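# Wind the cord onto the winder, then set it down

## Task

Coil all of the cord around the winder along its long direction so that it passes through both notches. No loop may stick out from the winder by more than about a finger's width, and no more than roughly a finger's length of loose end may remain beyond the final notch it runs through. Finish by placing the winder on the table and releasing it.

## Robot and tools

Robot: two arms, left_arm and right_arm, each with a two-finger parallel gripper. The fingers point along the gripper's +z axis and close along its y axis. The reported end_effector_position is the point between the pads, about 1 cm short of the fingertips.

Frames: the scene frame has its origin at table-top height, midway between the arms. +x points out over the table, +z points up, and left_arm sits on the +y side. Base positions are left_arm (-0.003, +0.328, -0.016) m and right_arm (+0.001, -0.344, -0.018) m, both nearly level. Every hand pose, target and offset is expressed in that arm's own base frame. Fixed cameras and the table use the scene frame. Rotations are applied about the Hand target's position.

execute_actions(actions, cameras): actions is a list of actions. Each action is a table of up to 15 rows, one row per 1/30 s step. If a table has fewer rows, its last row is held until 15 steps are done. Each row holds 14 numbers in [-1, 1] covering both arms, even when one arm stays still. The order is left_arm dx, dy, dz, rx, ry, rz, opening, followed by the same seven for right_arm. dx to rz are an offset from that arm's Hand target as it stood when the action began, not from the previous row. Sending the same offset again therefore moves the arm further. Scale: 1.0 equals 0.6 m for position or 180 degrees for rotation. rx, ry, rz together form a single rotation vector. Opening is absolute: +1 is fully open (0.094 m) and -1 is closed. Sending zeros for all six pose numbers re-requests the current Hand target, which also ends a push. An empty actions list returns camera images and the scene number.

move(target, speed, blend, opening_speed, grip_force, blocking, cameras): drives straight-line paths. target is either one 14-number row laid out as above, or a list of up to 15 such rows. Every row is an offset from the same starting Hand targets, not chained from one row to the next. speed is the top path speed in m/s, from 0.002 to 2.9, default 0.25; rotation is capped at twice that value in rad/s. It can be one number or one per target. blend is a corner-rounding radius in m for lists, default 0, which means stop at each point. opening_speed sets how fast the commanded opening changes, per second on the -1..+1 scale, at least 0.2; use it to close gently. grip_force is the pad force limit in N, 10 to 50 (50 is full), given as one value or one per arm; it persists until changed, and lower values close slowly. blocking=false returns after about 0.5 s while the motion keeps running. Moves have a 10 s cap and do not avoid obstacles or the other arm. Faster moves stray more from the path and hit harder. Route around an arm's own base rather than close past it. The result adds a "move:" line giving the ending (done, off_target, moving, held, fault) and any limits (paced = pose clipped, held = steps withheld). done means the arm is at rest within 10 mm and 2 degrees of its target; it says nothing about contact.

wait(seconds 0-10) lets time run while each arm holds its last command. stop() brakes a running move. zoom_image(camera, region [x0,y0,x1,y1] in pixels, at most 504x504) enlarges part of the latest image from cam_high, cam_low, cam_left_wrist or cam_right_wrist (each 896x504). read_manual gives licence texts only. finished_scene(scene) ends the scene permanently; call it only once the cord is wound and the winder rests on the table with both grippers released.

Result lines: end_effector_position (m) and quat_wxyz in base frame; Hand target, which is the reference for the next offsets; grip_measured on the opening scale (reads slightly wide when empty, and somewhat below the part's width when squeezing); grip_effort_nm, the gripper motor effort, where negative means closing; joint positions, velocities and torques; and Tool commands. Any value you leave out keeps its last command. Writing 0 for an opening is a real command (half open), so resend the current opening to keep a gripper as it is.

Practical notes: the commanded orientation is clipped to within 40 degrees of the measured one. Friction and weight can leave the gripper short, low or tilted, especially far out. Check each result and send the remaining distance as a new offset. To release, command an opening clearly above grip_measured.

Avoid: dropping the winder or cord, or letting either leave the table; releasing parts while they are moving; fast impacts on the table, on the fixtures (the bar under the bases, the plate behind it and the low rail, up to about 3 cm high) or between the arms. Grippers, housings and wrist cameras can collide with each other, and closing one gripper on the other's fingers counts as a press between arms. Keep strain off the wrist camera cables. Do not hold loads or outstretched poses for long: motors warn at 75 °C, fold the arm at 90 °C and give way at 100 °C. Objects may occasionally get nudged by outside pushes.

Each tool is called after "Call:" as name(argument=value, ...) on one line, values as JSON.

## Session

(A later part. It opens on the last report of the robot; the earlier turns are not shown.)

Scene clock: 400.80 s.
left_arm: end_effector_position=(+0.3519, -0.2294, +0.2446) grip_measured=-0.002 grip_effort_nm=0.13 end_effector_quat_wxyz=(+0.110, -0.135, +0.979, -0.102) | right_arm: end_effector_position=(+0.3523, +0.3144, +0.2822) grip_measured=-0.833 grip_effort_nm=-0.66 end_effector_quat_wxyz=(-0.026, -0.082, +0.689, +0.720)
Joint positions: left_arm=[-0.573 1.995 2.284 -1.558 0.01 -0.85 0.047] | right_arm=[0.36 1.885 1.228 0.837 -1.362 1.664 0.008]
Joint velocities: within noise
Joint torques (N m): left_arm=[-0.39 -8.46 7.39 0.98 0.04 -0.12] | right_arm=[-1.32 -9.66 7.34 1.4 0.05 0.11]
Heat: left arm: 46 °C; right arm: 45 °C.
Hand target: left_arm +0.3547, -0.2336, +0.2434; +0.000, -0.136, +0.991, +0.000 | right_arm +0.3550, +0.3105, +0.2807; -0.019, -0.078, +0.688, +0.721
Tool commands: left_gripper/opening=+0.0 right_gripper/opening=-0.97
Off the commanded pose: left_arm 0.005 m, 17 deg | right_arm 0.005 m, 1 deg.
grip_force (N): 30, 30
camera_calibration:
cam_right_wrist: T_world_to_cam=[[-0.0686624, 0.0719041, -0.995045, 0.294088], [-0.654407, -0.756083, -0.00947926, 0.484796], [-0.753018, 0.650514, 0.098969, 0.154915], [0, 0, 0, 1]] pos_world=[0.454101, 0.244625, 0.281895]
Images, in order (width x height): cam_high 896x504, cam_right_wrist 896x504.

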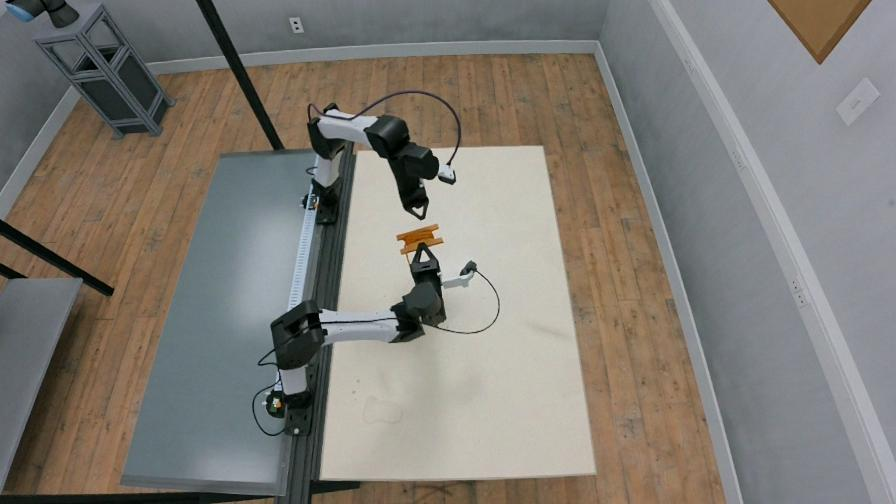

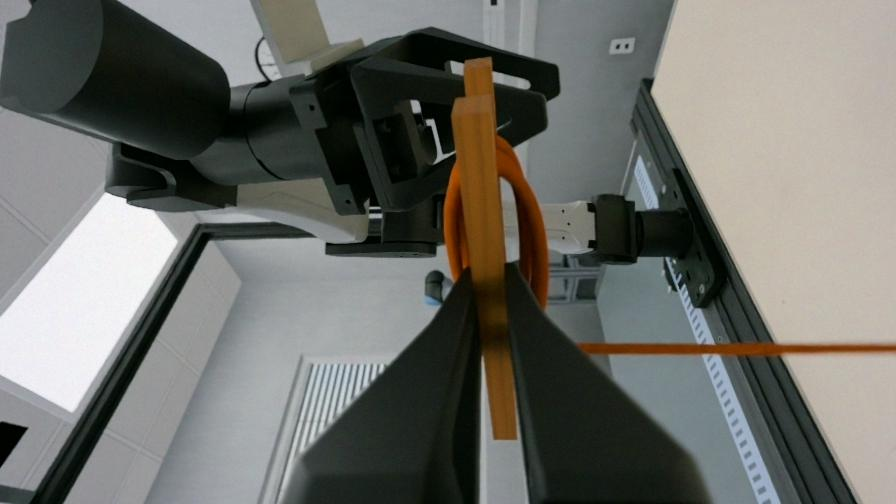

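Call:
move(target=[[0.0138, 0, 0.05, -0.4757, -0.1193, -0.0661, 0.0, 0, 0, 0, -0.0017, 0.011, -0.0885, -0.97], [0.0138, 0, 0.06, -0.1632, -0.5718, -0.5684, 0.0, 0, 0, 0, -0.0017, 0.011, -0.0885, -0.97], [0.0138, 0, 0.0643, -0.1619, 0.6527, 0.661, 0.0, 0, 0, 0, -0.0017, 0.011, -0.0885, -0.97]], speed=[0.6, 0.6, 0.6], blend=[0.02, 0.02, 0], cameras=["cam_high", "cam_left_wrist", "cam_right_wrist"])

Scene clock: 429.37 s.
left_arm: end_effector_position=(+0.3653, -0.2300, +0.2772) grip_measured=-0.001 grip_effort_nm=0.12 end_effector_quat_wxyz=(+0.706, +0.704, +0.013, +0.073) | right_arm: end_effector_position=(+0.3603, +0.3126, +0.2694) grip_measured=-0.833 grip_effort_nm=-0.66 end_effector_quat_wxyz=(+0.054, +0.037, +0.698, +0.713)
Joint positions: left_arm=[-0.165 1.664 1.006 0.684 1.285 1.631 0.047] | right_arm=[0.393 1.745 1.047 0.745 -1.05 1.589 0.008]
Joint torques (N m): left_arm=[-0.51 -9.33 6.56 1.49 0.13 -0.09] | right_arm=[0.03 -12.14 7.28 1.43 0.08 -0.02]
Heat: left arm: 46 °C; right arm: 45 °C.
Hand target: left_arm +0.3631, -0.2335, +0.2820; +0.706, +0.704, +0.006, +0.076 | right_arm +0.3550, +0.3106, +0.2807; +0.069, +0.031, +0.693, +0.717
Off the commanded pose: left_arm 0.006 m, 1 deg | right_arm 0.013 m, 2 deg.
grip_force (N): 30, 30
move: off_target (right_arm)
camera_calibration:
cam_left_wrist: T_world_to_cam=[[0.242842, -0.044626, -0.969039, 0.182662], [0.673068, 0.72712, 0.135186, -0.103572], [0.698575, -0.685058, 0.206612, -0.347254], [0, 0, 0, 1]] pos_world=[0.267935, -0.154428, 0.262755]
cam_right_wrist: T_world_to_cam=[[-0.107226, 0.0818584, -0.990859, 0.291735], [-0.836693, -0.545782, 0.0454539, 0.473662], [-0.537073, 0.833919, 0.127012, 0.0206524], [0, 0, 0, 1]] pos_world=[0.438683, 0.217413, 0.264915]
Images, in order (width x height): cam_high 896x504, cam_left_wrist 896x504, cam_right_wrist 896x504.

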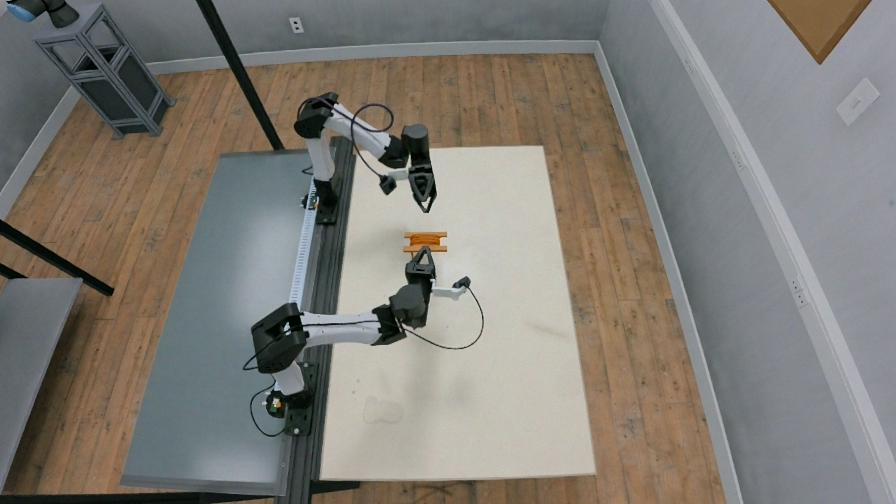

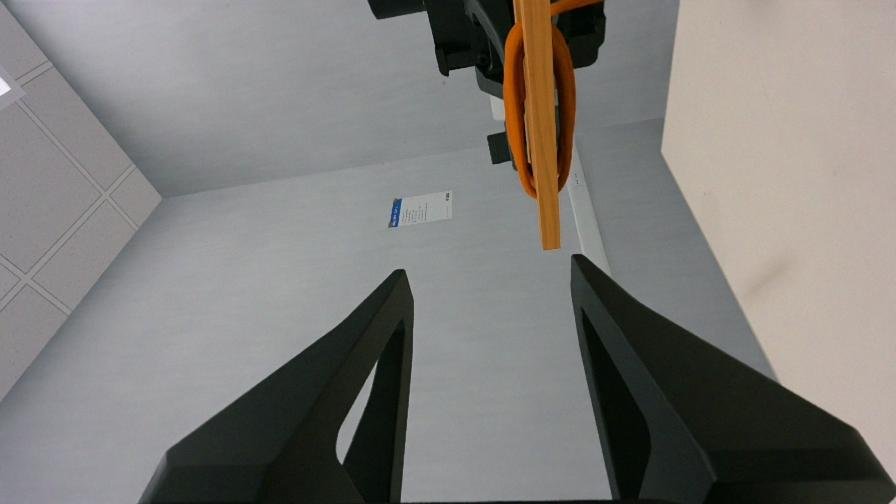

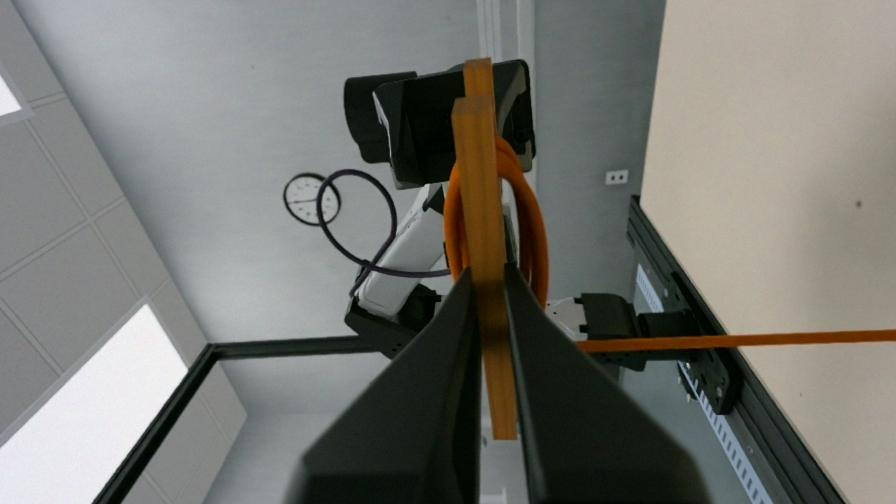

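Call:
execute_actions(actions=[], cameras=["cam_high", "cam_left_wrist"])

Scene clock: 431.50 s.
left_arm: end_effector_position=(+0.3653, -0.2300, +0.2771) grip_measured=-0.001 grip_effort_nm=0.12 end_effector_quat_wxyz=(+0.706, +0.704, +0.013, +0.073) | right_arm: end_effector_position=(+0.3603, +0.3126, +0.2694) grip_measured=-0.833 grip_effort_nm=-0.66 end_effector_quat_wxyz=(+0.054, +0.037, +0.698, +0.713)
Joint positions: left_arm=[-0.165 1.664 1.006 0.684 1.285 1.632 0.047] | right_arm=[0.393 1.745 1.047 0.745 -1.05 1.589 0.008]
Joint velocities: within noise
Joint torques (N m): left_arm=[-0.49 -9.37 6.6 1.51 0.13 -0.08] | right_arm=[0.03 -12.15 7.28 1.43 0.08 -0.03]
Heat: left arm: 46 °C; right arm: 45 °C.
Hand target: left_arm +0.3631, -0.2335, +0.2819; +0.706, +0.704, +0.006, +0.076 | right_arm +0.3550, +0.3106, +0.2807; +0.069, +0.031, +0.693, +0.717
Tool commands: left_gripper/opening=+0.0 right_gripper/opening=-0.97
Off the commanded pose: left_arm 0.006 m, 1 deg | right_arm 0.013 m, 2 deg.
grip_force (N): 30, 30
camera_calibration:
cam_left_wrist: T_world_to_cam=[[0.242409, -0.044499, -0.969153, 0.182828], [0.673108, 0.727122, 0.134975, -0.103526], [0.698687, -0.685064, 0.206213, -0.34718], [0, 0, 0, 1]] pos_world=[0.267935, -0.154428, 0.262755]
Images, in order (width x height): cam_high 896x504, cam_left_wrist 896x504.

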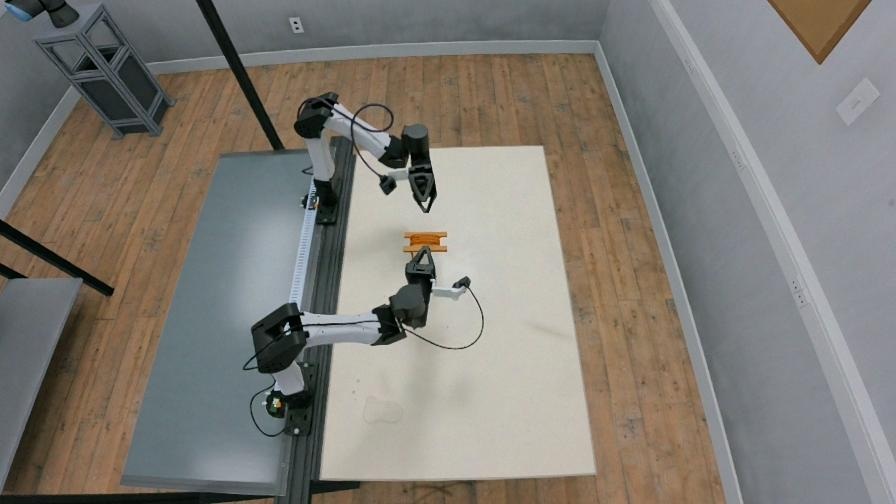

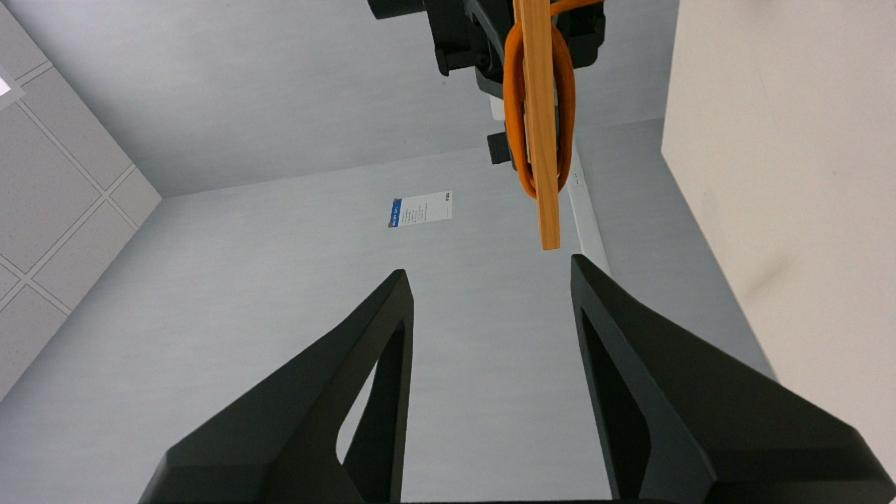

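Call:
move(target=[0.0070, -0.1183, -0.0317, -0.0017, 0.0138, -0.0001, 0.0, 0, 0, 0, 0, 0, 0, -0.97], speed=0.2, cameras=["cam_left_wrist"])

Scene clock: 435.40 s.
left_arm: end_effector_position=(+0.3618, -0.3008, +0.2555) grip_measured=-0.001 grip_effort_nm=0.12 end_effector_quat_wxyz=(+0.704, +0.708, +0.027, +0.054) | right_arm: end_effector_position=(+0.3603, +0.3126, +0.2694) grip_measured=-0.833 grip_effort_nm=-0.66 end_effector_quat_wxyz=(+0.054, +0.037, +0.698, +0.713)
Joint positions: left_arm=[-0.358 1.75 1.03 0.711 1.097 1.617 0.047] | right_arm=[0.393 1.745 1.047 0.745 -1.05 1.589 0.008]
Joint torques (N m): left_arm=[-0.02 -7.71 8.65 1.86 0.16 -0.26] | right_arm=[0.03 -12.15 7.28 1.43 0.08 -0.03]
Heat: left arm: 46 °C; right arm: 46 °C.
Hand target: left_arm +0.3671, -0.3046, +0.2630; +0.708, +0.704, +0.022, +0.060 | right_arm +0.3550, +0.3106, +0.2807; +0.069, +0.031, +0.693, +0.717
Off the commanded pose: left_arm 0.010 m, 1 deg | right_arm 0.013 m, 2 deg.
grip_force (N): 30, 30
move: off_target (right_arm)
camera_calibration:
cam_left_wrist: T_world_to_cam=[[0.195581, -0.0403255, -0.979858, 0.180528], [0.682777, 0.722818, 0.106536, -0.0442726], [0.703963, -0.689861, 0.168903, -0.382558], [0, 0, 0, 1]] pos_world=[0.264227, -0.224631, 0.246224]
Images, in order (width x height): cam_left_wrist 896x504.

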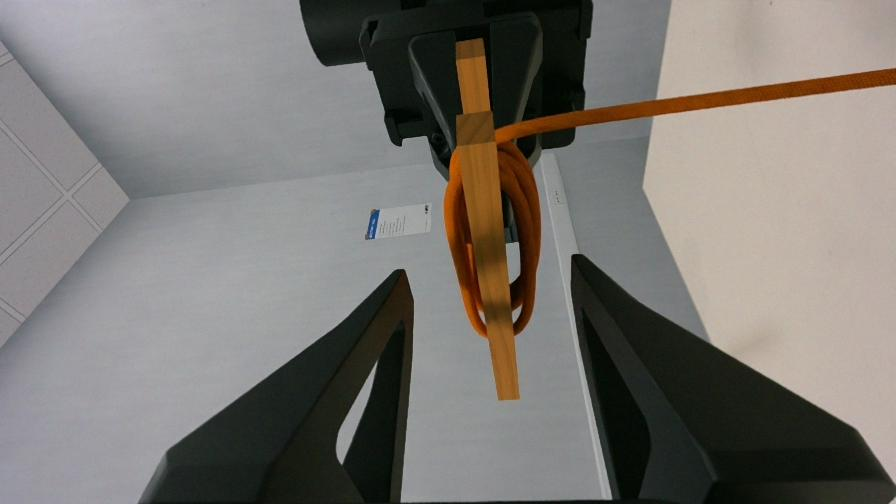

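Call:
move(target=[0, -0.002, 0, 0, 0, 0, -0.97, 0, 0, 0, 0, 0, 0, -0.97], speed=0.1, opening_speed=1.0, cameras=["cam_high"])

Scene clock: 438.90 s.
left_arm: end_effector_position=(+0.3625, -0.3007, +0.2555) grip_measured=-0.840 grip_effort_nm=-0.58 end_effector_quat_wxyz=(+0.704, +0.708, +0.029, +0.056) | right_arm: end_effector_position=(+0.3602, +0.3124, +0.2708) grip_measured=-0.833 grip_effort_nm=-0.66 end_effector_quat_wxyz=(+0.055, +0.036, +0.697, +0.714)
Joint positions: left_arm=[-0.358 1.75 1.03 0.711 1.092 1.617 0.008] | right_arm=[0.393 1.742 1.047 0.745 -1.048 1.589 0.008]
Joint torques (N m): left_arm=[-0.28 -7.57 8.77 1.86 0.17 -0.25] | right_arm=[0.03 -11.84 7.28 1.43 0.07 -0.02]
Heat: left arm: 46 °C; right arm: 46 °C.
Hand target: left_arm +0.3671, -0.3058, +0.2630; +0.708, +0.704, +0.022, +0.061 | right_arm +0.3550, +0.3106, +0.2807; +0.069, +0.031, +0.693, +0.717
Off the commanded pose: left_arm 0.010 m, 1 deg | right_arm 0.011 m, 2 deg.
grip_force (N): 30, 30
move: off_target (right_arm)
Images, in order (width x height): cam_high 896x504.

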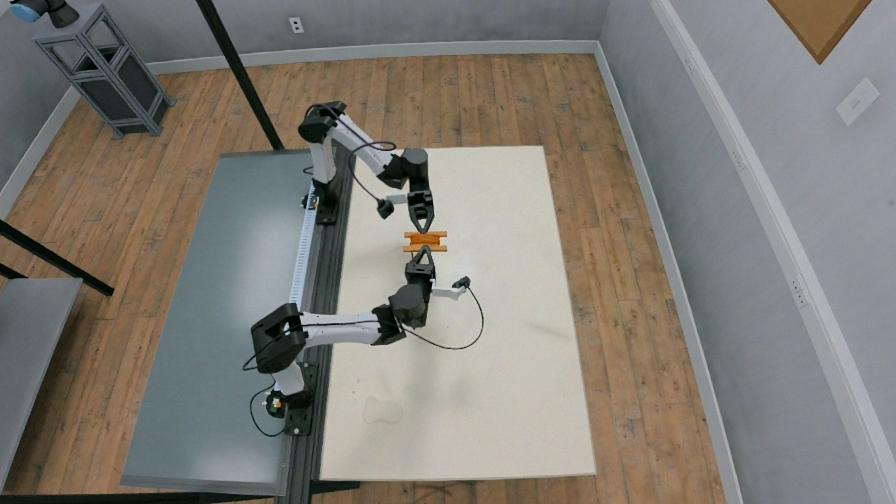

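Call:
zoom_image(camera="cam_high", region=[375, 205, 475, 275])

Scaled by 5.040 from the camera's 896x504 image, which has a finer 1280x720 frame.

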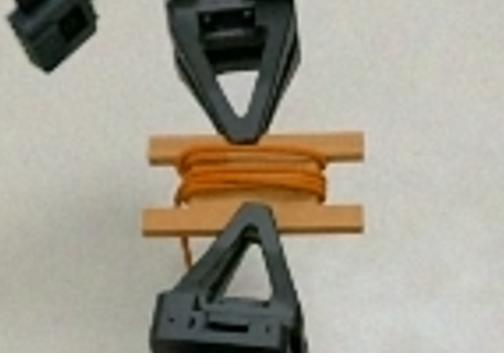

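Call:
move(target=[[0, 0, 0, 0, 0, 0, -0.97, 0, 0, 0, 0, 0, 0, 0.0], [0, 0, 0, 0, 0, 0, -0.97, 0, -0.15, 0, 0, 0, 0, 0.0], [0, 0, 0, -0.0780, 0.6628, -0.0052, -0.97, -0.010, -0.22, -0.11, -0.2568, -0.006, 0.0404, 0.0], [0, 0, 0, -0.117, 0.994, -0.008, -0.97, -0.0167, -0.276, -0.2178, -0.5136, -0.012, 0.0808, 0.0]], speed=[0.25, 0.2, 0.5, 0.5], blend=[0, 0.02, 0.02, 0], opening_speed=1.5, cameras=["cam_high", "cam_low"])

Scene clock: 456.10 s.
left_arm: end_effector_position=(+0.3643, -0.3013, +0.2581) grip_measured=-0.840 grip_effort_nm=-0.62 end_effector_quat_wxyz=(+0.053, -0.032, +0.709, -0.703) | right_arm: end_effector_position=(+0.3368, +0.1443, +0.1436) grip_measured=-0.002 grip_effort_nm=0.08 end_effector_quat_wxyz=(-0.013, -0.122, +0.992, +0.004)
Joint positions: left_arm=[-0.358 1.75 1.045 0.691 1.092 -1.527 0.007] | right_arm=[0.398 1.968 1.865 -1.49 -0.015 0.152 0.047]
Joint torques (N m): left_arm=[-0.32 -8.05 7.83 2.17 0.15 -0.08] | right_arm=[-0.29 -8.46 12.18 0.14 0.06 0.21]
Heat: left arm: 45 °C; right arm: 44 °C.
Hand target: left_arm +0.3671, -0.3058, +0.2631; +0.060, -0.023, +0.704, -0.707 | right_arm +0.3450, +0.1449, +0.1499; +0.000, -0.119, +0.993, -0.001
Off the commanded pose: left_arm 0.007 m, 1 deg | right_arm 0.010 m, 2 deg.
grip_force (N): 30, 30
move: done
Images, in order (width x height): cam_high 896x504, cam_low 896x504.

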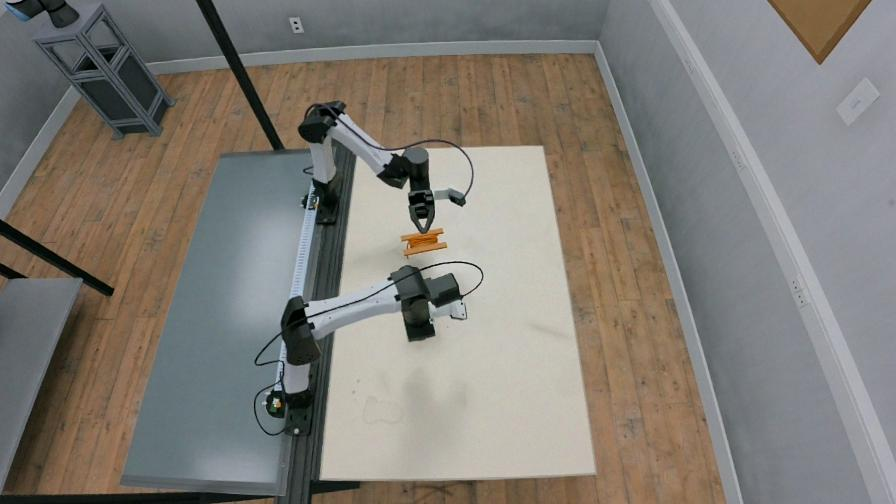

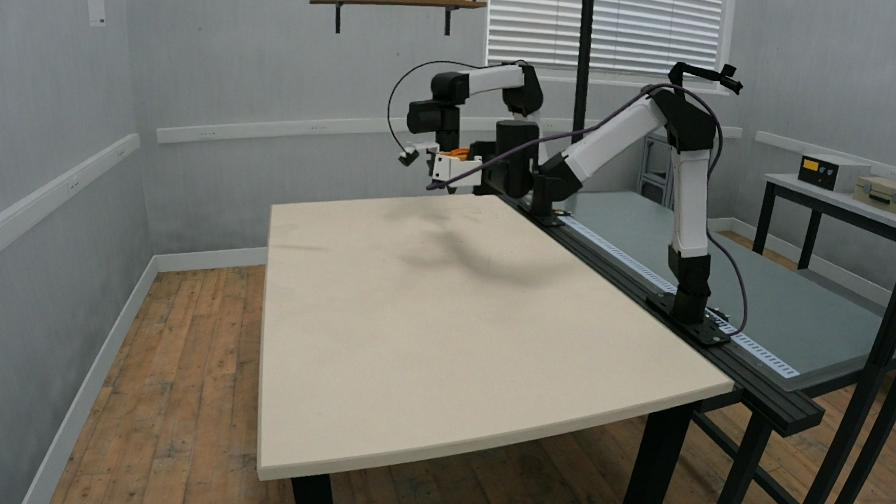

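Call:
zoom_image(camera="cam_high", region=[385, 210, 465, 270])

Call:
zoom_image(camera="cam_low", region=[390, 130, 500, 200])

Scaled by 6.300 from the camera's 896x504 image, which has a finer 1280x720 frame.

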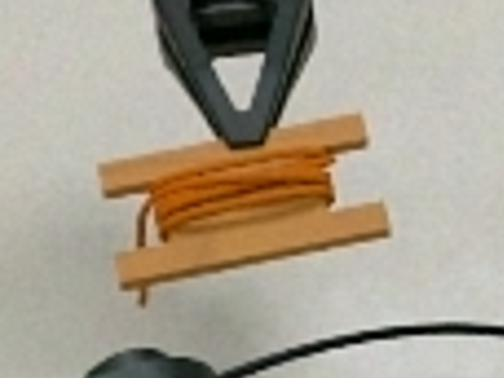

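Scaled by 4.582 from the camera's 896x504 image, which has a finer 1280x720 frame.

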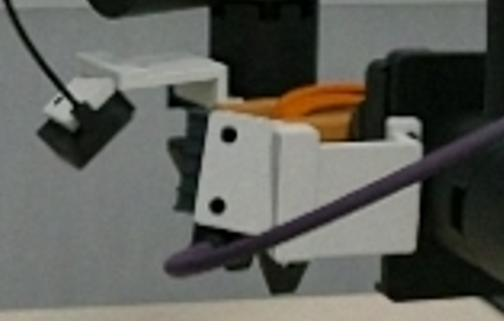

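Call:
move(target=[[-0.1572, -0.2020, -0.2500, 0.006, 0.006, 0, -0.97, 0, -0.0333, 0.0333, 0, 0, 0, -0.3], [-0.1572, -0.2020, -0.2500, 0.006, 0.006, 0, -0.97, -0.0362, 0.1055, 0.0292, 0, 0, -0.0083, -0.3]], speed=[0.3, 0.25], blend=[0.01, 0], cameras=["cam_high", "cam_right_wrist"])

Scene clock: 469.07 s.
left_arm: end_effector_position=(+0.2729, -0.4269, +0.1168) grip_measured=-0.840 grip_effort_nm=-0.62 end_effector_quat_wxyz=(+0.050, -0.028, +0.714, -0.698) | right_arm: end_effector_position=(+0.3149, +0.2100, +0.1612) grip_measured=-0.298 grip_effort_nm=-0.08 end_effector_quat_wxyz=(-0.006, -0.116, +0.993, +0.002)
Joint positions: left_arm=[-0.786 2.114 0.837 1.25 0.672 -1.522 0.007] | right_arm=[0.584 2.023 2.016 -1.573 -0.009 0.352 0.033]
Joint torques (N m): left_arm=[0.14 -8.81 4.07 2.48 0.11 0] | right_arm=[-1.46 -9.06 11.7 0.15 0.03 0.23]
Heat: left arm: 45 °C; right arm: 43 °C.
Hand target: left_arm +0.2729, -0.4270, +0.1129; +0.054, -0.029, +0.711, -0.700 | right_arm +0.3232, +0.2082, +0.1674; +0.000, -0.106, +0.994, +0.000
Off the commanded pose: left_arm 0.004 m, 1 deg | right_arm 0.011 m, 1 deg.
joint sent to its limit (right arm) — joint 4 (wrist pitch), lower limit. The joint targets still meet the commanded pose.
grip_force (N): 30, 30
move: off_target (right_arm)
camera_calibration:
cam_right_wrist: T_world_to_cam=[[0.0913675, -0.994636, -0.0484972, 0.199653], [-0.74795, -0.100696, 0.656073, 0.164726], [-0.657437, -0.0236702, -0.753138, 0.455463], [0, 0, 0, 1]] pos_world=[0.404403, 0.22595, 0.244637]
Images, in order (width x height): cam_high 896x504, cam_right_wrist 896x504.

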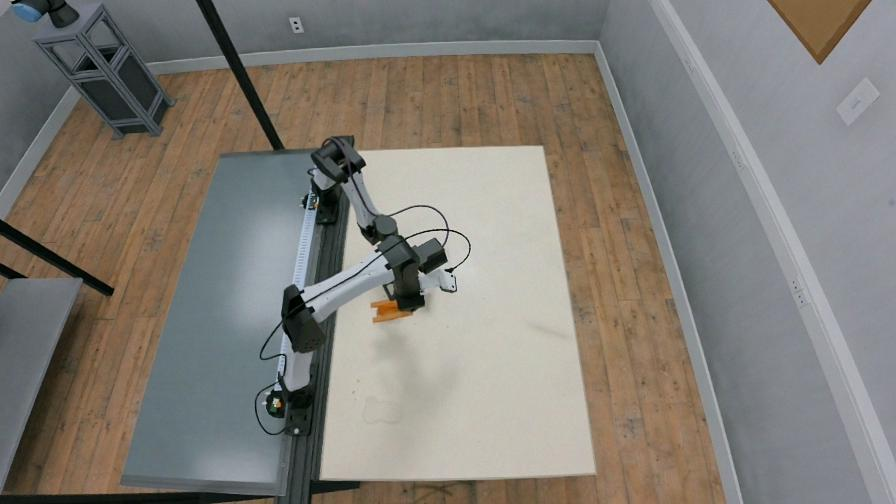

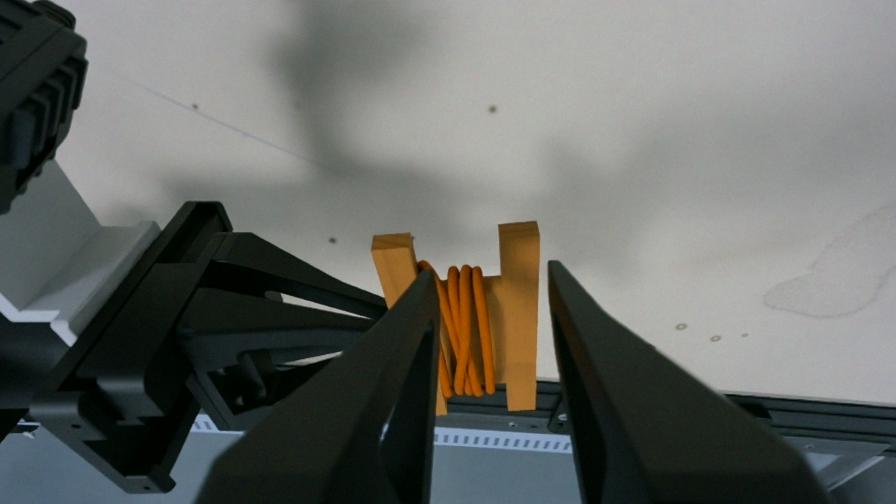

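Call:
move(target=[0, 0, 0, 0, 0, 0, -0.97, -0.0073, -0.0190, -0.0225, 0, 0, 0, -0.3], speed=0.15, cameras=["cam_right_wrist"])

Scene clock: 472.37 s.
left_arm: end_effector_position=(+0.2729, -0.4269, +0.1169) grip_measured=-0.840 grip_effort_nm=-0.62 end_effector_quat_wxyz=(+0.051, -0.028, +0.714, -0.698) | right_arm: end_effector_position=(+0.3161, +0.2024, +0.1454) grip_measured=-0.298 grip_effort_nm=-0.09 end_effector_quat_wxyz=(-0.018, -0.109, +0.994, -0.004)
Joint positions: left_arm=[-0.786 2.114 0.837 1.251 0.672 -1.522 0.007] | right_arm=[0.565 2.023 1.951 -1.534 -0.009 0.347 0.033]
Joint torques (N m): left_arm=[0.13 -8.83 4.05 2.48 0.11 -0.01] | right_arm=[-1.46 -13.3 6.27 0.31 0.03 0.07]
Heat: left arm: 44 °C; right arm: 43 °C.
Hand target: left_arm +0.2729, -0.4270, +0.1130; +0.054, -0.029, +0.711, -0.700 | right_arm +0.3188, +0.1968, +0.1539; +0.000, -0.106, +0.994, +0.000
Off the commanded pose: left_arm 0.004 m, 1 deg | right_arm 0.011 m, 2 deg.
grip_force (N): 30, 30
move: off_target (right_arm)
camera_calibration:
cam_right_wrist: T_world_to_cam=[[0.0763963, -0.99641, -0.0364709, 0.194489], [-0.734702, -0.0809838, 0.673539, 0.164472], [-0.674075, -0.0246607, -0.738252, 0.447445], [0, 0, 0, 1]] pos_world=[0.407591, 0.218145, 0.226642]
Images, in order (width x height): cam_right_wrist 896x504.

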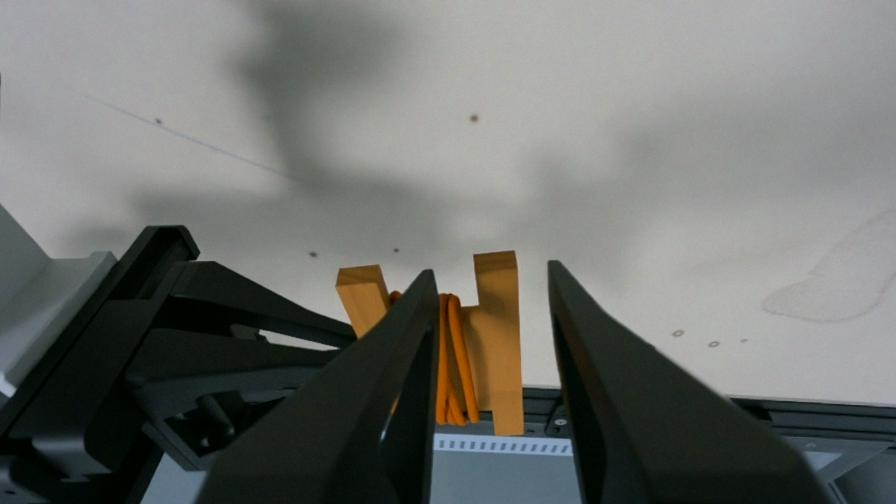

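Call:
move(target=[0, 0, 0, 0, 0, 0, -0.97, -0.0087, -0.0063, -0.0293, 0, 0, 0, -0.3], speed=0.1, cameras=["cam_right_wrist"])

Scene clock: 474.03 s.
left_arm: end_effector_position=(+0.2729, -0.4269, +0.1169) grip_measured=-0.840 grip_effort_nm=-0.62 end_effector_quat_wxyz=(+0.051, -0.028, +0.714, -0.698) | right_arm: end_effector_position=(+0.3108, +0.1990, +0.1255) grip_measured=-0.298 grip_effort_nm=-0.09 end_effector_quat_wxyz=(-0.021, -0.109, +0.994, -0.005)
Joint positions: left_arm=[-0.786 2.114 0.837 1.251 0.672 -1.522 0.007] | right_arm=[0.565 1.992 1.826 -1.447 -0.009 0.346 0.033]
Joint torques (N m): left_arm=[0.13 -8.83 4.05 2.47 0.12 0] | right_arm=[-1.57 -13.87 6.23 0.3 0.03 0.07]
Heat: left arm: 44 °C; right arm: 43 °C.
Hand target: left_arm +0.2728, -0.4270, +0.1130; +0.054, -0.029, +0.711, -0.700 | right_arm +0.3136, +0.1931, +0.1364; +0.000, -0.106, +0.994, +0.000
Off the commanded pose: left_arm 0.004 m, 1 deg | right_arm 0.013 m, 2 deg.
grip_force (N): 30, 30
move: off_target (right_arm)
camera_calibration:
cam_right_wrist: T_world_to_cam=[[0.0772375, -0.996458, -0.0332659, 0.190225], [-0.730762, -0.0792778, 0.678013, 0.171635], [-0.678249, -0.0280586, -0.734296, 0.430597], [0, 0, 0, 1]] pos_world=[0.402784, 0.21524, 0.206143]
Images, in order (width x height): cam_right_wrist 896x504.

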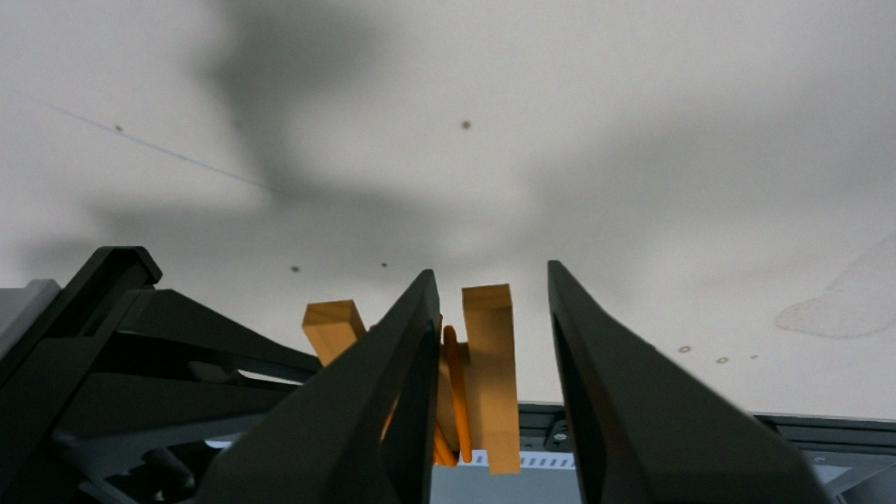

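Call:
move(target=[0, 0, 0, 0, 0, 0, -0.97, 0, 0, 0.0042, 0, 0, 0, -0.97], speed=0.05, opening_speed=0.8, cameras=["cam_right_wrist"])

Scene clock: 475.80 s.
left_arm: end_effector_position=(+0.2732, -0.4268, +0.1169) grip_measured=-0.840 grip_effort_nm=-0.62 end_effector_quat_wxyz=(+0.051, -0.029, +0.714, -0.698) | right_arm: end_effector_position=(+0.3110, +0.1998, +0.1254) grip_measured=-0.724 grip_effort_nm=-0.62 end_effector_quat_wxyz=(-0.021, -0.109, +0.994, -0.003)
Joint positions: left_arm=[-0.786 2.114 0.837 1.251 0.671 -1.522 0.007] | right_arm=[0.565 1.992 1.826 -1.445 -0.013 0.346 0.013]
Joint torques (N m): left_arm=[0.1 -8.84 4.05 2.48 0.14 0] | right_arm=[-1.57 -13.83 7.28 0.2 0.07 0.07]
Heat: left arm: 44 °C; right arm: 44 °C.
Hand target: left_arm +0.2729, -0.4270, +0.1130; +0.054, -0.029, +0.711, -0.700 | right_arm +0.3137, +0.1931, +0.1389; +0.000, -0.106, +0.994, -0.001
Off the commanded pose: left_arm 0.004 m, 0 deg | right_arm 0.015 m, 2 deg.
grip_force (N): 30, 30
move: off_target (right_arm)
camera_calibration:
cam_right_wrist: T_world_to_cam=[[0.077572, -0.996278, -0.0375989, 0.191436], [-0.730991, -0.0824804, 0.677384, 0.172664], [-0.677964, -0.0250616, -0.734668, 0.430138], [0, 0, 0, 1]] pos_world=[0.402984, 0.215745, 0.206247]
Images, in order (width x height): cam_right_wrist 896x504.

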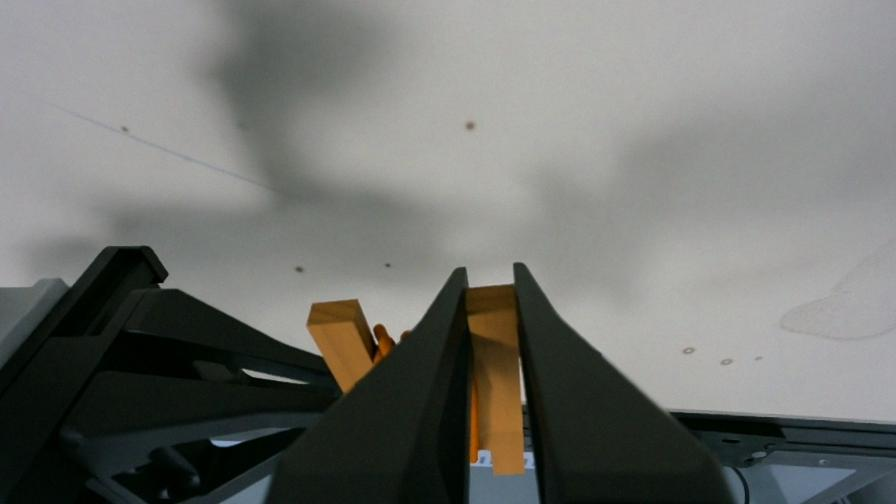

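Call:
execute_actions(actions=[], cameras=["cam_left_wrist"])

Scene clock: 476.00 s.
left_arm: end_effector_position=(+0.2732, -0.4268, +0.1169) grip_measured=-0.840 grip_effort_nm=-0.62 end_effector_quat_wxyz=(+0.051, -0.029, +0.714, -0.698) | right_arm: end_effector_position=(+0.3110, +0.1998, +0.1254) grip_measured=-0.725 grip_effort_nm=-0.66 end_effector_quat_wxyz=(-0.021, -0.109, +0.994, -0.003)
Joint positions: left_arm=[-0.786 2.114 0.837 1.251 0.671 -1.522 0.007] | right_arm=[0.565 1.992 1.826 -1.445 -0.013 0.346 0.013]
Joint velocities: within noise
Joint torques (N m): left_arm=[0.13 -8.83 4.05 2.48 0.13 0] | right_arm=[-1.57 -13.83 7.28 0.2 0.07 0.07]
Heat: left arm: 44 °C; right arm: 44 °C.
Hand target: left_arm +0.2729, -0.4270, +0.1130; +0.054, -0.029, +0.711, -0.700 | right_arm +0.3137, +0.1931, +0.1389; +0.000, -0.106, +0.994, -0.001
Tool commands: left_gripper/opening=-0.97 right_gripper/opening=-0.97
Off the commanded pose: left_arm 0.004 m, 0 deg | right_arm 0.015 m, 2 deg.
grip_force (N): 30, 30
camera_calibration:
cam_left_wrist: T_world_to_cam=[[-0.172974, -0.10681, 0.979118, -0.0998068], [-0.830033, 0.550961, -0.086533, 0.484557], [-0.530213, -0.827668, -0.183957, -0.0641477], [0, 0, 0, 1]] pos_world=[0.350922, -0.330725, 0.127852]
Images, in order (width x height): cam_left_wrist 896x504.

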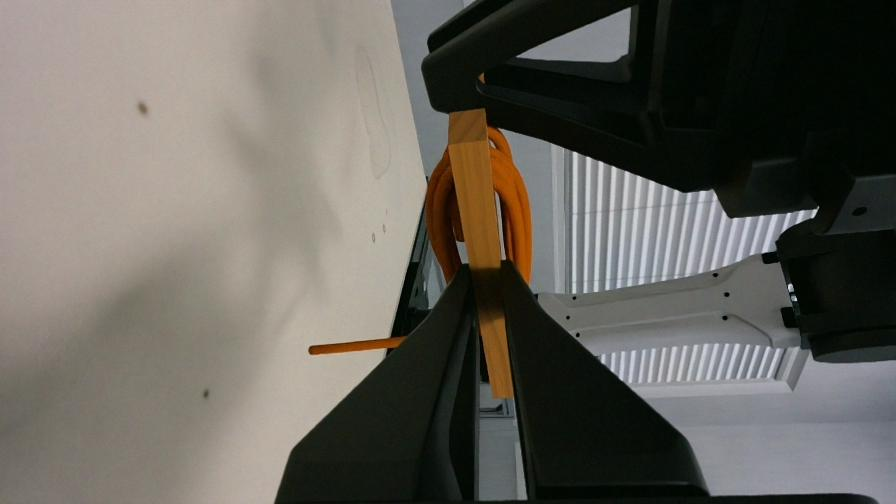

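Call:
move(target=[[0, 0, 0, 0, 0, 0, -0.3, 0, 0, 0, 0, 0, 0, -0.97], [-0.016, 0.1324, 0.001, 0, 0, 0, -0.3, 0, 0, -0.0417, 0, 0, 0, -0.97], [-0.032, 0.2648, 0.002, 0, 0, 0, -0.3, 0.075, 0, -0.0967, 0, 0, 0, -0.97]], speed=[0.25, 0.15, 0.15], blend=[0, 0.01, 0], opening_speed=1.0, cameras=["cam_left_wrist", "cam_right_wrist"])

Scene clock: 482.13 s.
left_arm: end_effector_position=(+0.2566, -0.2696, +0.1006) grip_measured=-0.302 grip_effort_nm=0.13 end_effector_quat_wxyz=(+0.036, -0.051, +0.720, -0.691) | right_arm: end_effector_position=(+0.3440, +0.1924, +0.0753) grip_measured=-0.725 grip_effort_nm=-0.66 end_effector_quat_wxyz=(-0.021, -0.108, +0.994, -0.003)
Joint positions: left_arm=[-0.391 1.95 0.392 1.47 1.054 -1.513 0.033] | right_arm=[0.505 2.098 1.784 -1.298 -0.012 0.288 0.013]
Joint torques (N m): left_arm=[0.61 -10.44 2.02 2.37 0.3 0.07] | right_arm=[-1.39 -9.78 11.7 0.29 0.05 0.06]
Heat: left arm: 45 °C; right arm: 46 °C.
Hand target: left_arm +0.2537, -0.2681, +0.1142; +0.054, -0.029, +0.711, -0.700 | right_arm +0.3587, +0.1931, +0.0809; +0.000, -0.106, +0.994, +0.000
Off the commanded pose: left_arm 0.014 m, 4 deg | right_arm 0.016 m, 2 deg.
grip_force (N): 30, 30
move: off_target (left_arm, right_arm)
camera_calibration:
cam_left_wrist: T_world_to_cam=[[-0.119885, -0.12483, 0.984909, -0.0889664], [-0.839522, 0.542294, -0.0334561, 0.377553], [-0.529934, -0.830864, -0.16981, 0.0517788], [0, 0, 0, 1]] pos_world=[0.333738, -0.172829, 0.109048]
cam_right_wrist: T_world_to_cam=[[0.0752139, -0.996432, -0.0382824, 0.180475], [-0.730279, -0.0811841, 0.678308, 0.229573], [-0.678996, -0.0230613, -0.73378, 0.415329], [0, 0, 0, 1]] pos_world=[0.436084, 0.208047, 0.155948]
Images, in order (width x height): cam_left_wrist 896x504, cam_right_wrist 896x504.

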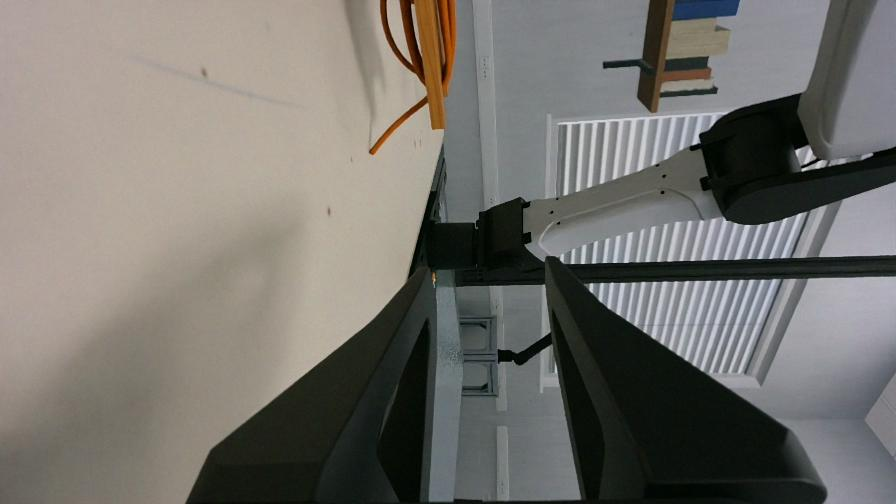

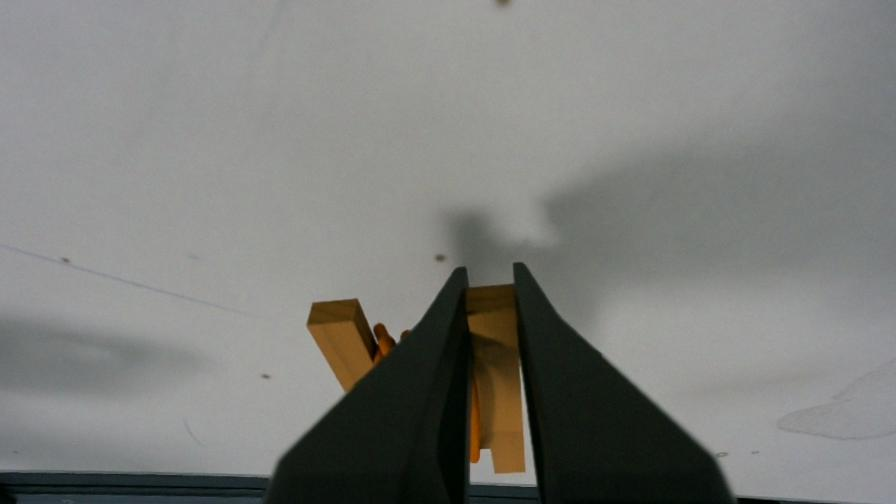

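Call:
zoom_image(camera="cam_left_wrist", region=[320, 0, 500, 170])

Scaled by 2.800 from the camera's 896x504 image, which has a finer 1280x720 frame.

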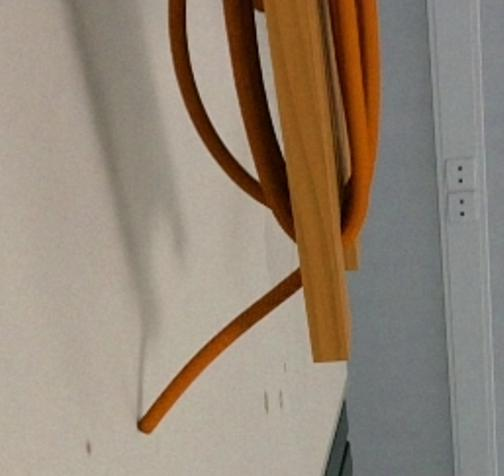

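Call:
move(target=[0.10, 0, 0.02, 0, 0, 0, -0.3, 0.0367, 0, -0.0633, 0, 0, 0, -0.97], speed=0.12, cameras=["cam_left_wrist"])

Scene clock: 486.80 s.
left_arm: end_effector_position=(+0.3099, -0.2670, +0.1272) grip_measured=-0.302 grip_effort_nm=0.13 end_effector_quat_wxyz=(+0.053, -0.036, +0.712, -0.700) | right_arm: end_effector_position=(+0.3638, +0.1926, +0.0369) grip_measured=-0.725 grip_effort_nm=-0.66 end_effector_quat_wxyz=(-0.024, -0.109, +0.994, -0.003)
Joint positions: left_arm=[-0.316 1.95 0.597 1.316 1.129 -1.513 0.033] | right_arm=[0.482 2.196 1.784 -1.205 -0.012 0.263 0.013]
Joint torques (N m): left_arm=[0.55 -6.76 5.52 1.93 0.35 0.1] | right_arm=[-1.54 -10.43 12.03 0.3 0.05 0.07]
Heat: left arm: 45 °C; right arm: 46 °C.
Hand target: left_arm +0.3137, -0.2681, +0.1263; +0.054, -0.029, +0.711, -0.700 | right_arm +0.3807, +0.1931, +0.0430; +0.000, -0.106, +0.994, +0.000
Off the commanded pose: left_arm 0.004 m, 1 deg | right_arm 0.018 m, 3 deg.
grip_force (N): 30, 30
move: off_target (right_arm)
camera_calibration:
cam_left_wrist: T_world_to_cam=[[-0.165381, -0.10319, 0.980817, -0.088024], [-0.837061, 0.540581, -0.0842679, 0.427047], [-0.521515, -0.83494, -0.175778, 0.0838488], [0, 0, 0, 1]] pos_world=[0.386636, -0.169928, 0.137061]
Images, in order (width x height): cam_left_wrist 896x504.

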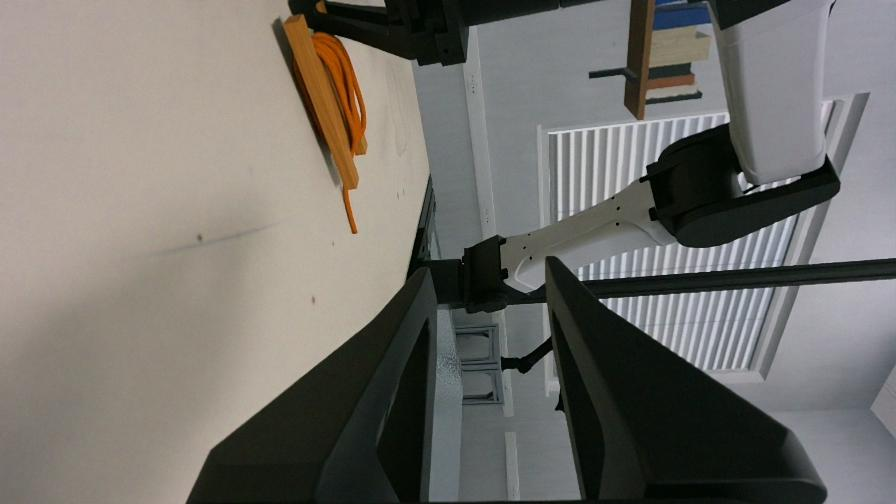

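Call:
zoom_image(camera="cam_left_wrist", region=[250, 0, 420, 250])

Scaled by 2.016 from the camera's 896x504 image, which has a finer 1280x720 frame.

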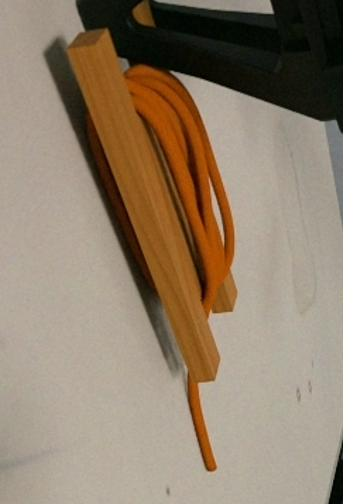

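Call:
move(target=[0, 0, 0, 0, 0, 0, -0.3, 0.0083, 0, -0.0142, 0, 0, 0, -0.97], speed=0.05, cameras=["cam_left_wrist"])

Scene clock: 489.63 s.
left_arm: end_effector_position=(+0.3099, -0.2670, +0.1271) grip_measured=-0.302 grip_effort_nm=0.13 end_effector_quat_wxyz=(+0.052, -0.036, +0.712, -0.700) | right_arm: end_effector_position=(+0.3696, +0.1942, +0.0358) grip_measured=-0.725 grip_effort_nm=-0.66 end_effector_quat_wxyz=(-0.018, -0.110, +0.994, -0.001)
Joint positions: left_arm=[-0.316 1.95 0.597 1.315 1.129 -1.513 0.033] | right_arm=[0.479 2.208 1.801 -1.197 -0.012 0.258 0.013]
Joint torques (N m): left_arm=[0.55 -6.78 5.55 1.95 0.34 0.11] | right_arm=[-1.77 -9.35 10.99 0.41 0.05 0.07]
Heat: left arm: 45 °C; right arm: 45 °C.
Hand target: left_arm +0.3137, -0.2681, +0.1263; +0.054, -0.029, +0.711, -0.700 | right_arm +0.3857, +0.1931, +0.0344; +0.000, -0.106, +0.994, +0.000
Off the commanded pose: left_arm 0.004 m, 1 deg | right_arm 0.016 m, 2 deg.
grip_force (N): 30, 30
move: off_target (right_arm)
camera_calibration:
cam_left_wrist: T_world_to_cam=[[-0.164597, -0.10344, 0.980922, -0.0882857], [-0.837151, 0.540566, -0.083469, 0.426962], [-0.521619, -0.834918, -0.175571, 0.0838467], [0, 0, 0, 1]] pos_world=[0.386636, -0.169928, 0.13696]
Images, in order (width x height): cam_left_wrist 896x504.

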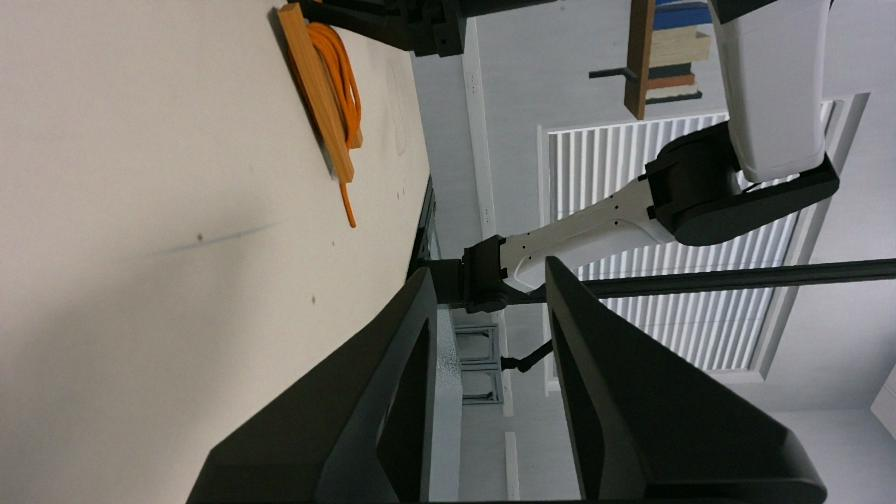

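Call:
zoom_image(camera="cam_left_wrist", region=[250, 0, 390, 240])

Scaled by 2.100 from the camera's 896x504 image, which has a finer 1280x720 frame.

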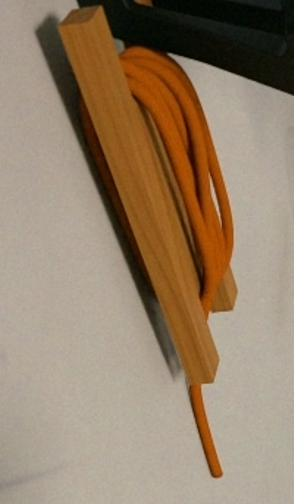

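Call:
move(target=[0, 0, 0, 0, 0, 0, -0.3, 0, 0, -0.0117, 0, 0, 0, -0.97], speed=0.05, cameras=[])

Scene clock: 491.13 s.
left_arm: end_effector_position=(+0.3099, -0.2670, +0.1271) grip_measured=-0.302 grip_effort_nm=0.13 end_effector_quat_wxyz=(+0.052, -0.036, +0.712, -0.700) | right_arm: end_effector_position=(+0.3735, +0.1962, +0.0357) grip_measured=-0.725 grip_effort_nm=-0.67 end_effector_quat_wxyz=(-0.009, -0.110, +0.994, +0.003)
Joint positions: left_arm=[-0.316 1.95 0.597 1.315 1.129 -1.513 0.033] | right_arm=[0.479 2.208 1.801 -1.179 -0.012 0.257 0.013]
Joint torques (N m): left_arm=[0.57 -6.79 5.53 1.94 0.32 0.11] | right_arm=[-1.76 -8.84 9.09 0.5 0.05 0.08]
Heat: left arm: 45 °C; right arm: 45 °C.
Hand target: left_arm +0.3137, -0.2681, +0.1263; +0.054, -0.029, +0.711, -0.700 | right_arm +0.3856, +0.1931, +0.0274; +0.000, -0.106, +0.994, +0.000
Off the commanded pose: left_arm 0.004 m, 1 deg | right_arm 0.015 m, 1 deg.
grip_force (N): 30, 30
move: off_target (right_arm)
No camera images: "cameras" was empty.

Call:
move(target=[0, 0, 0, 0, 0, 0, -0.3, -0.005, 0, -0.0167, 0, 0.013, 0, -0.97], speed=0.05, cameras=["cam_left_wrist"])

Scene clock: 492.73 s.
left_arm: end_effector_position=(+0.3099, -0.2670, +0.1271) grip_measured=-0.302 grip_effort_nm=0.13 end_effector_quat_wxyz=(+0.052, -0.036, +0.712, -0.700) | right_arm: end_effector_position=(+0.3737, +0.1960, +0.0349) grip_measured=-0.725 grip_effort_nm=-0.66 end_effector_quat_wxyz=(-0.016, -0.111, +0.994, +0.004)
Joint positions: left_arm=[-0.316 1.95 0.597 1.315 1.129 -1.513 0.033] | right_arm=[0.475 2.222 1.819 -1.196 -0.019 0.252 0.013]
Joint torques (N m): left_arm=[0.49 -6.78 5.53 1.95 0.33 0.11] | right_arm=[-1.85 -7.04 8.66 0.48 -0.08 0.08]
Heat: left arm: 45 °C; right arm: 45 °C.
Hand target: left_arm +0.3137, -0.2681, +0.1263; +0.054, -0.029, +0.711, -0.700 | right_arm +0.3826, +0.1930, +0.0174; -0.021, -0.106, +0.994, +0.002
Off the commanded pose: left_arm 0.004 m, 1 deg | right_arm 0.020 m, 1 deg.
grip_force (N): 30, 30
move: off_target (right_arm)
camera_calibration:
cam_left_wrist: T_world_to_cam=[[-0.164597, -0.10344, 0.980922, -0.0882857], [-0.837151, 0.540566, -0.083469, 0.426962], [-0.521619, -0.834918, -0.175571, 0.0838467], [0, 0, 0, 1]] pos_world=[0.386636, -0.169928, 0.13696]
Images, in order (width x height): cam_left_wrist 896x504.

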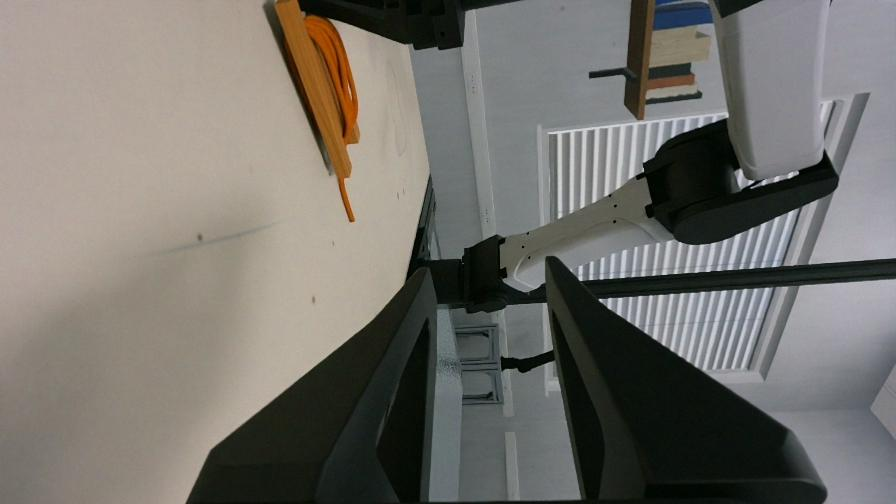

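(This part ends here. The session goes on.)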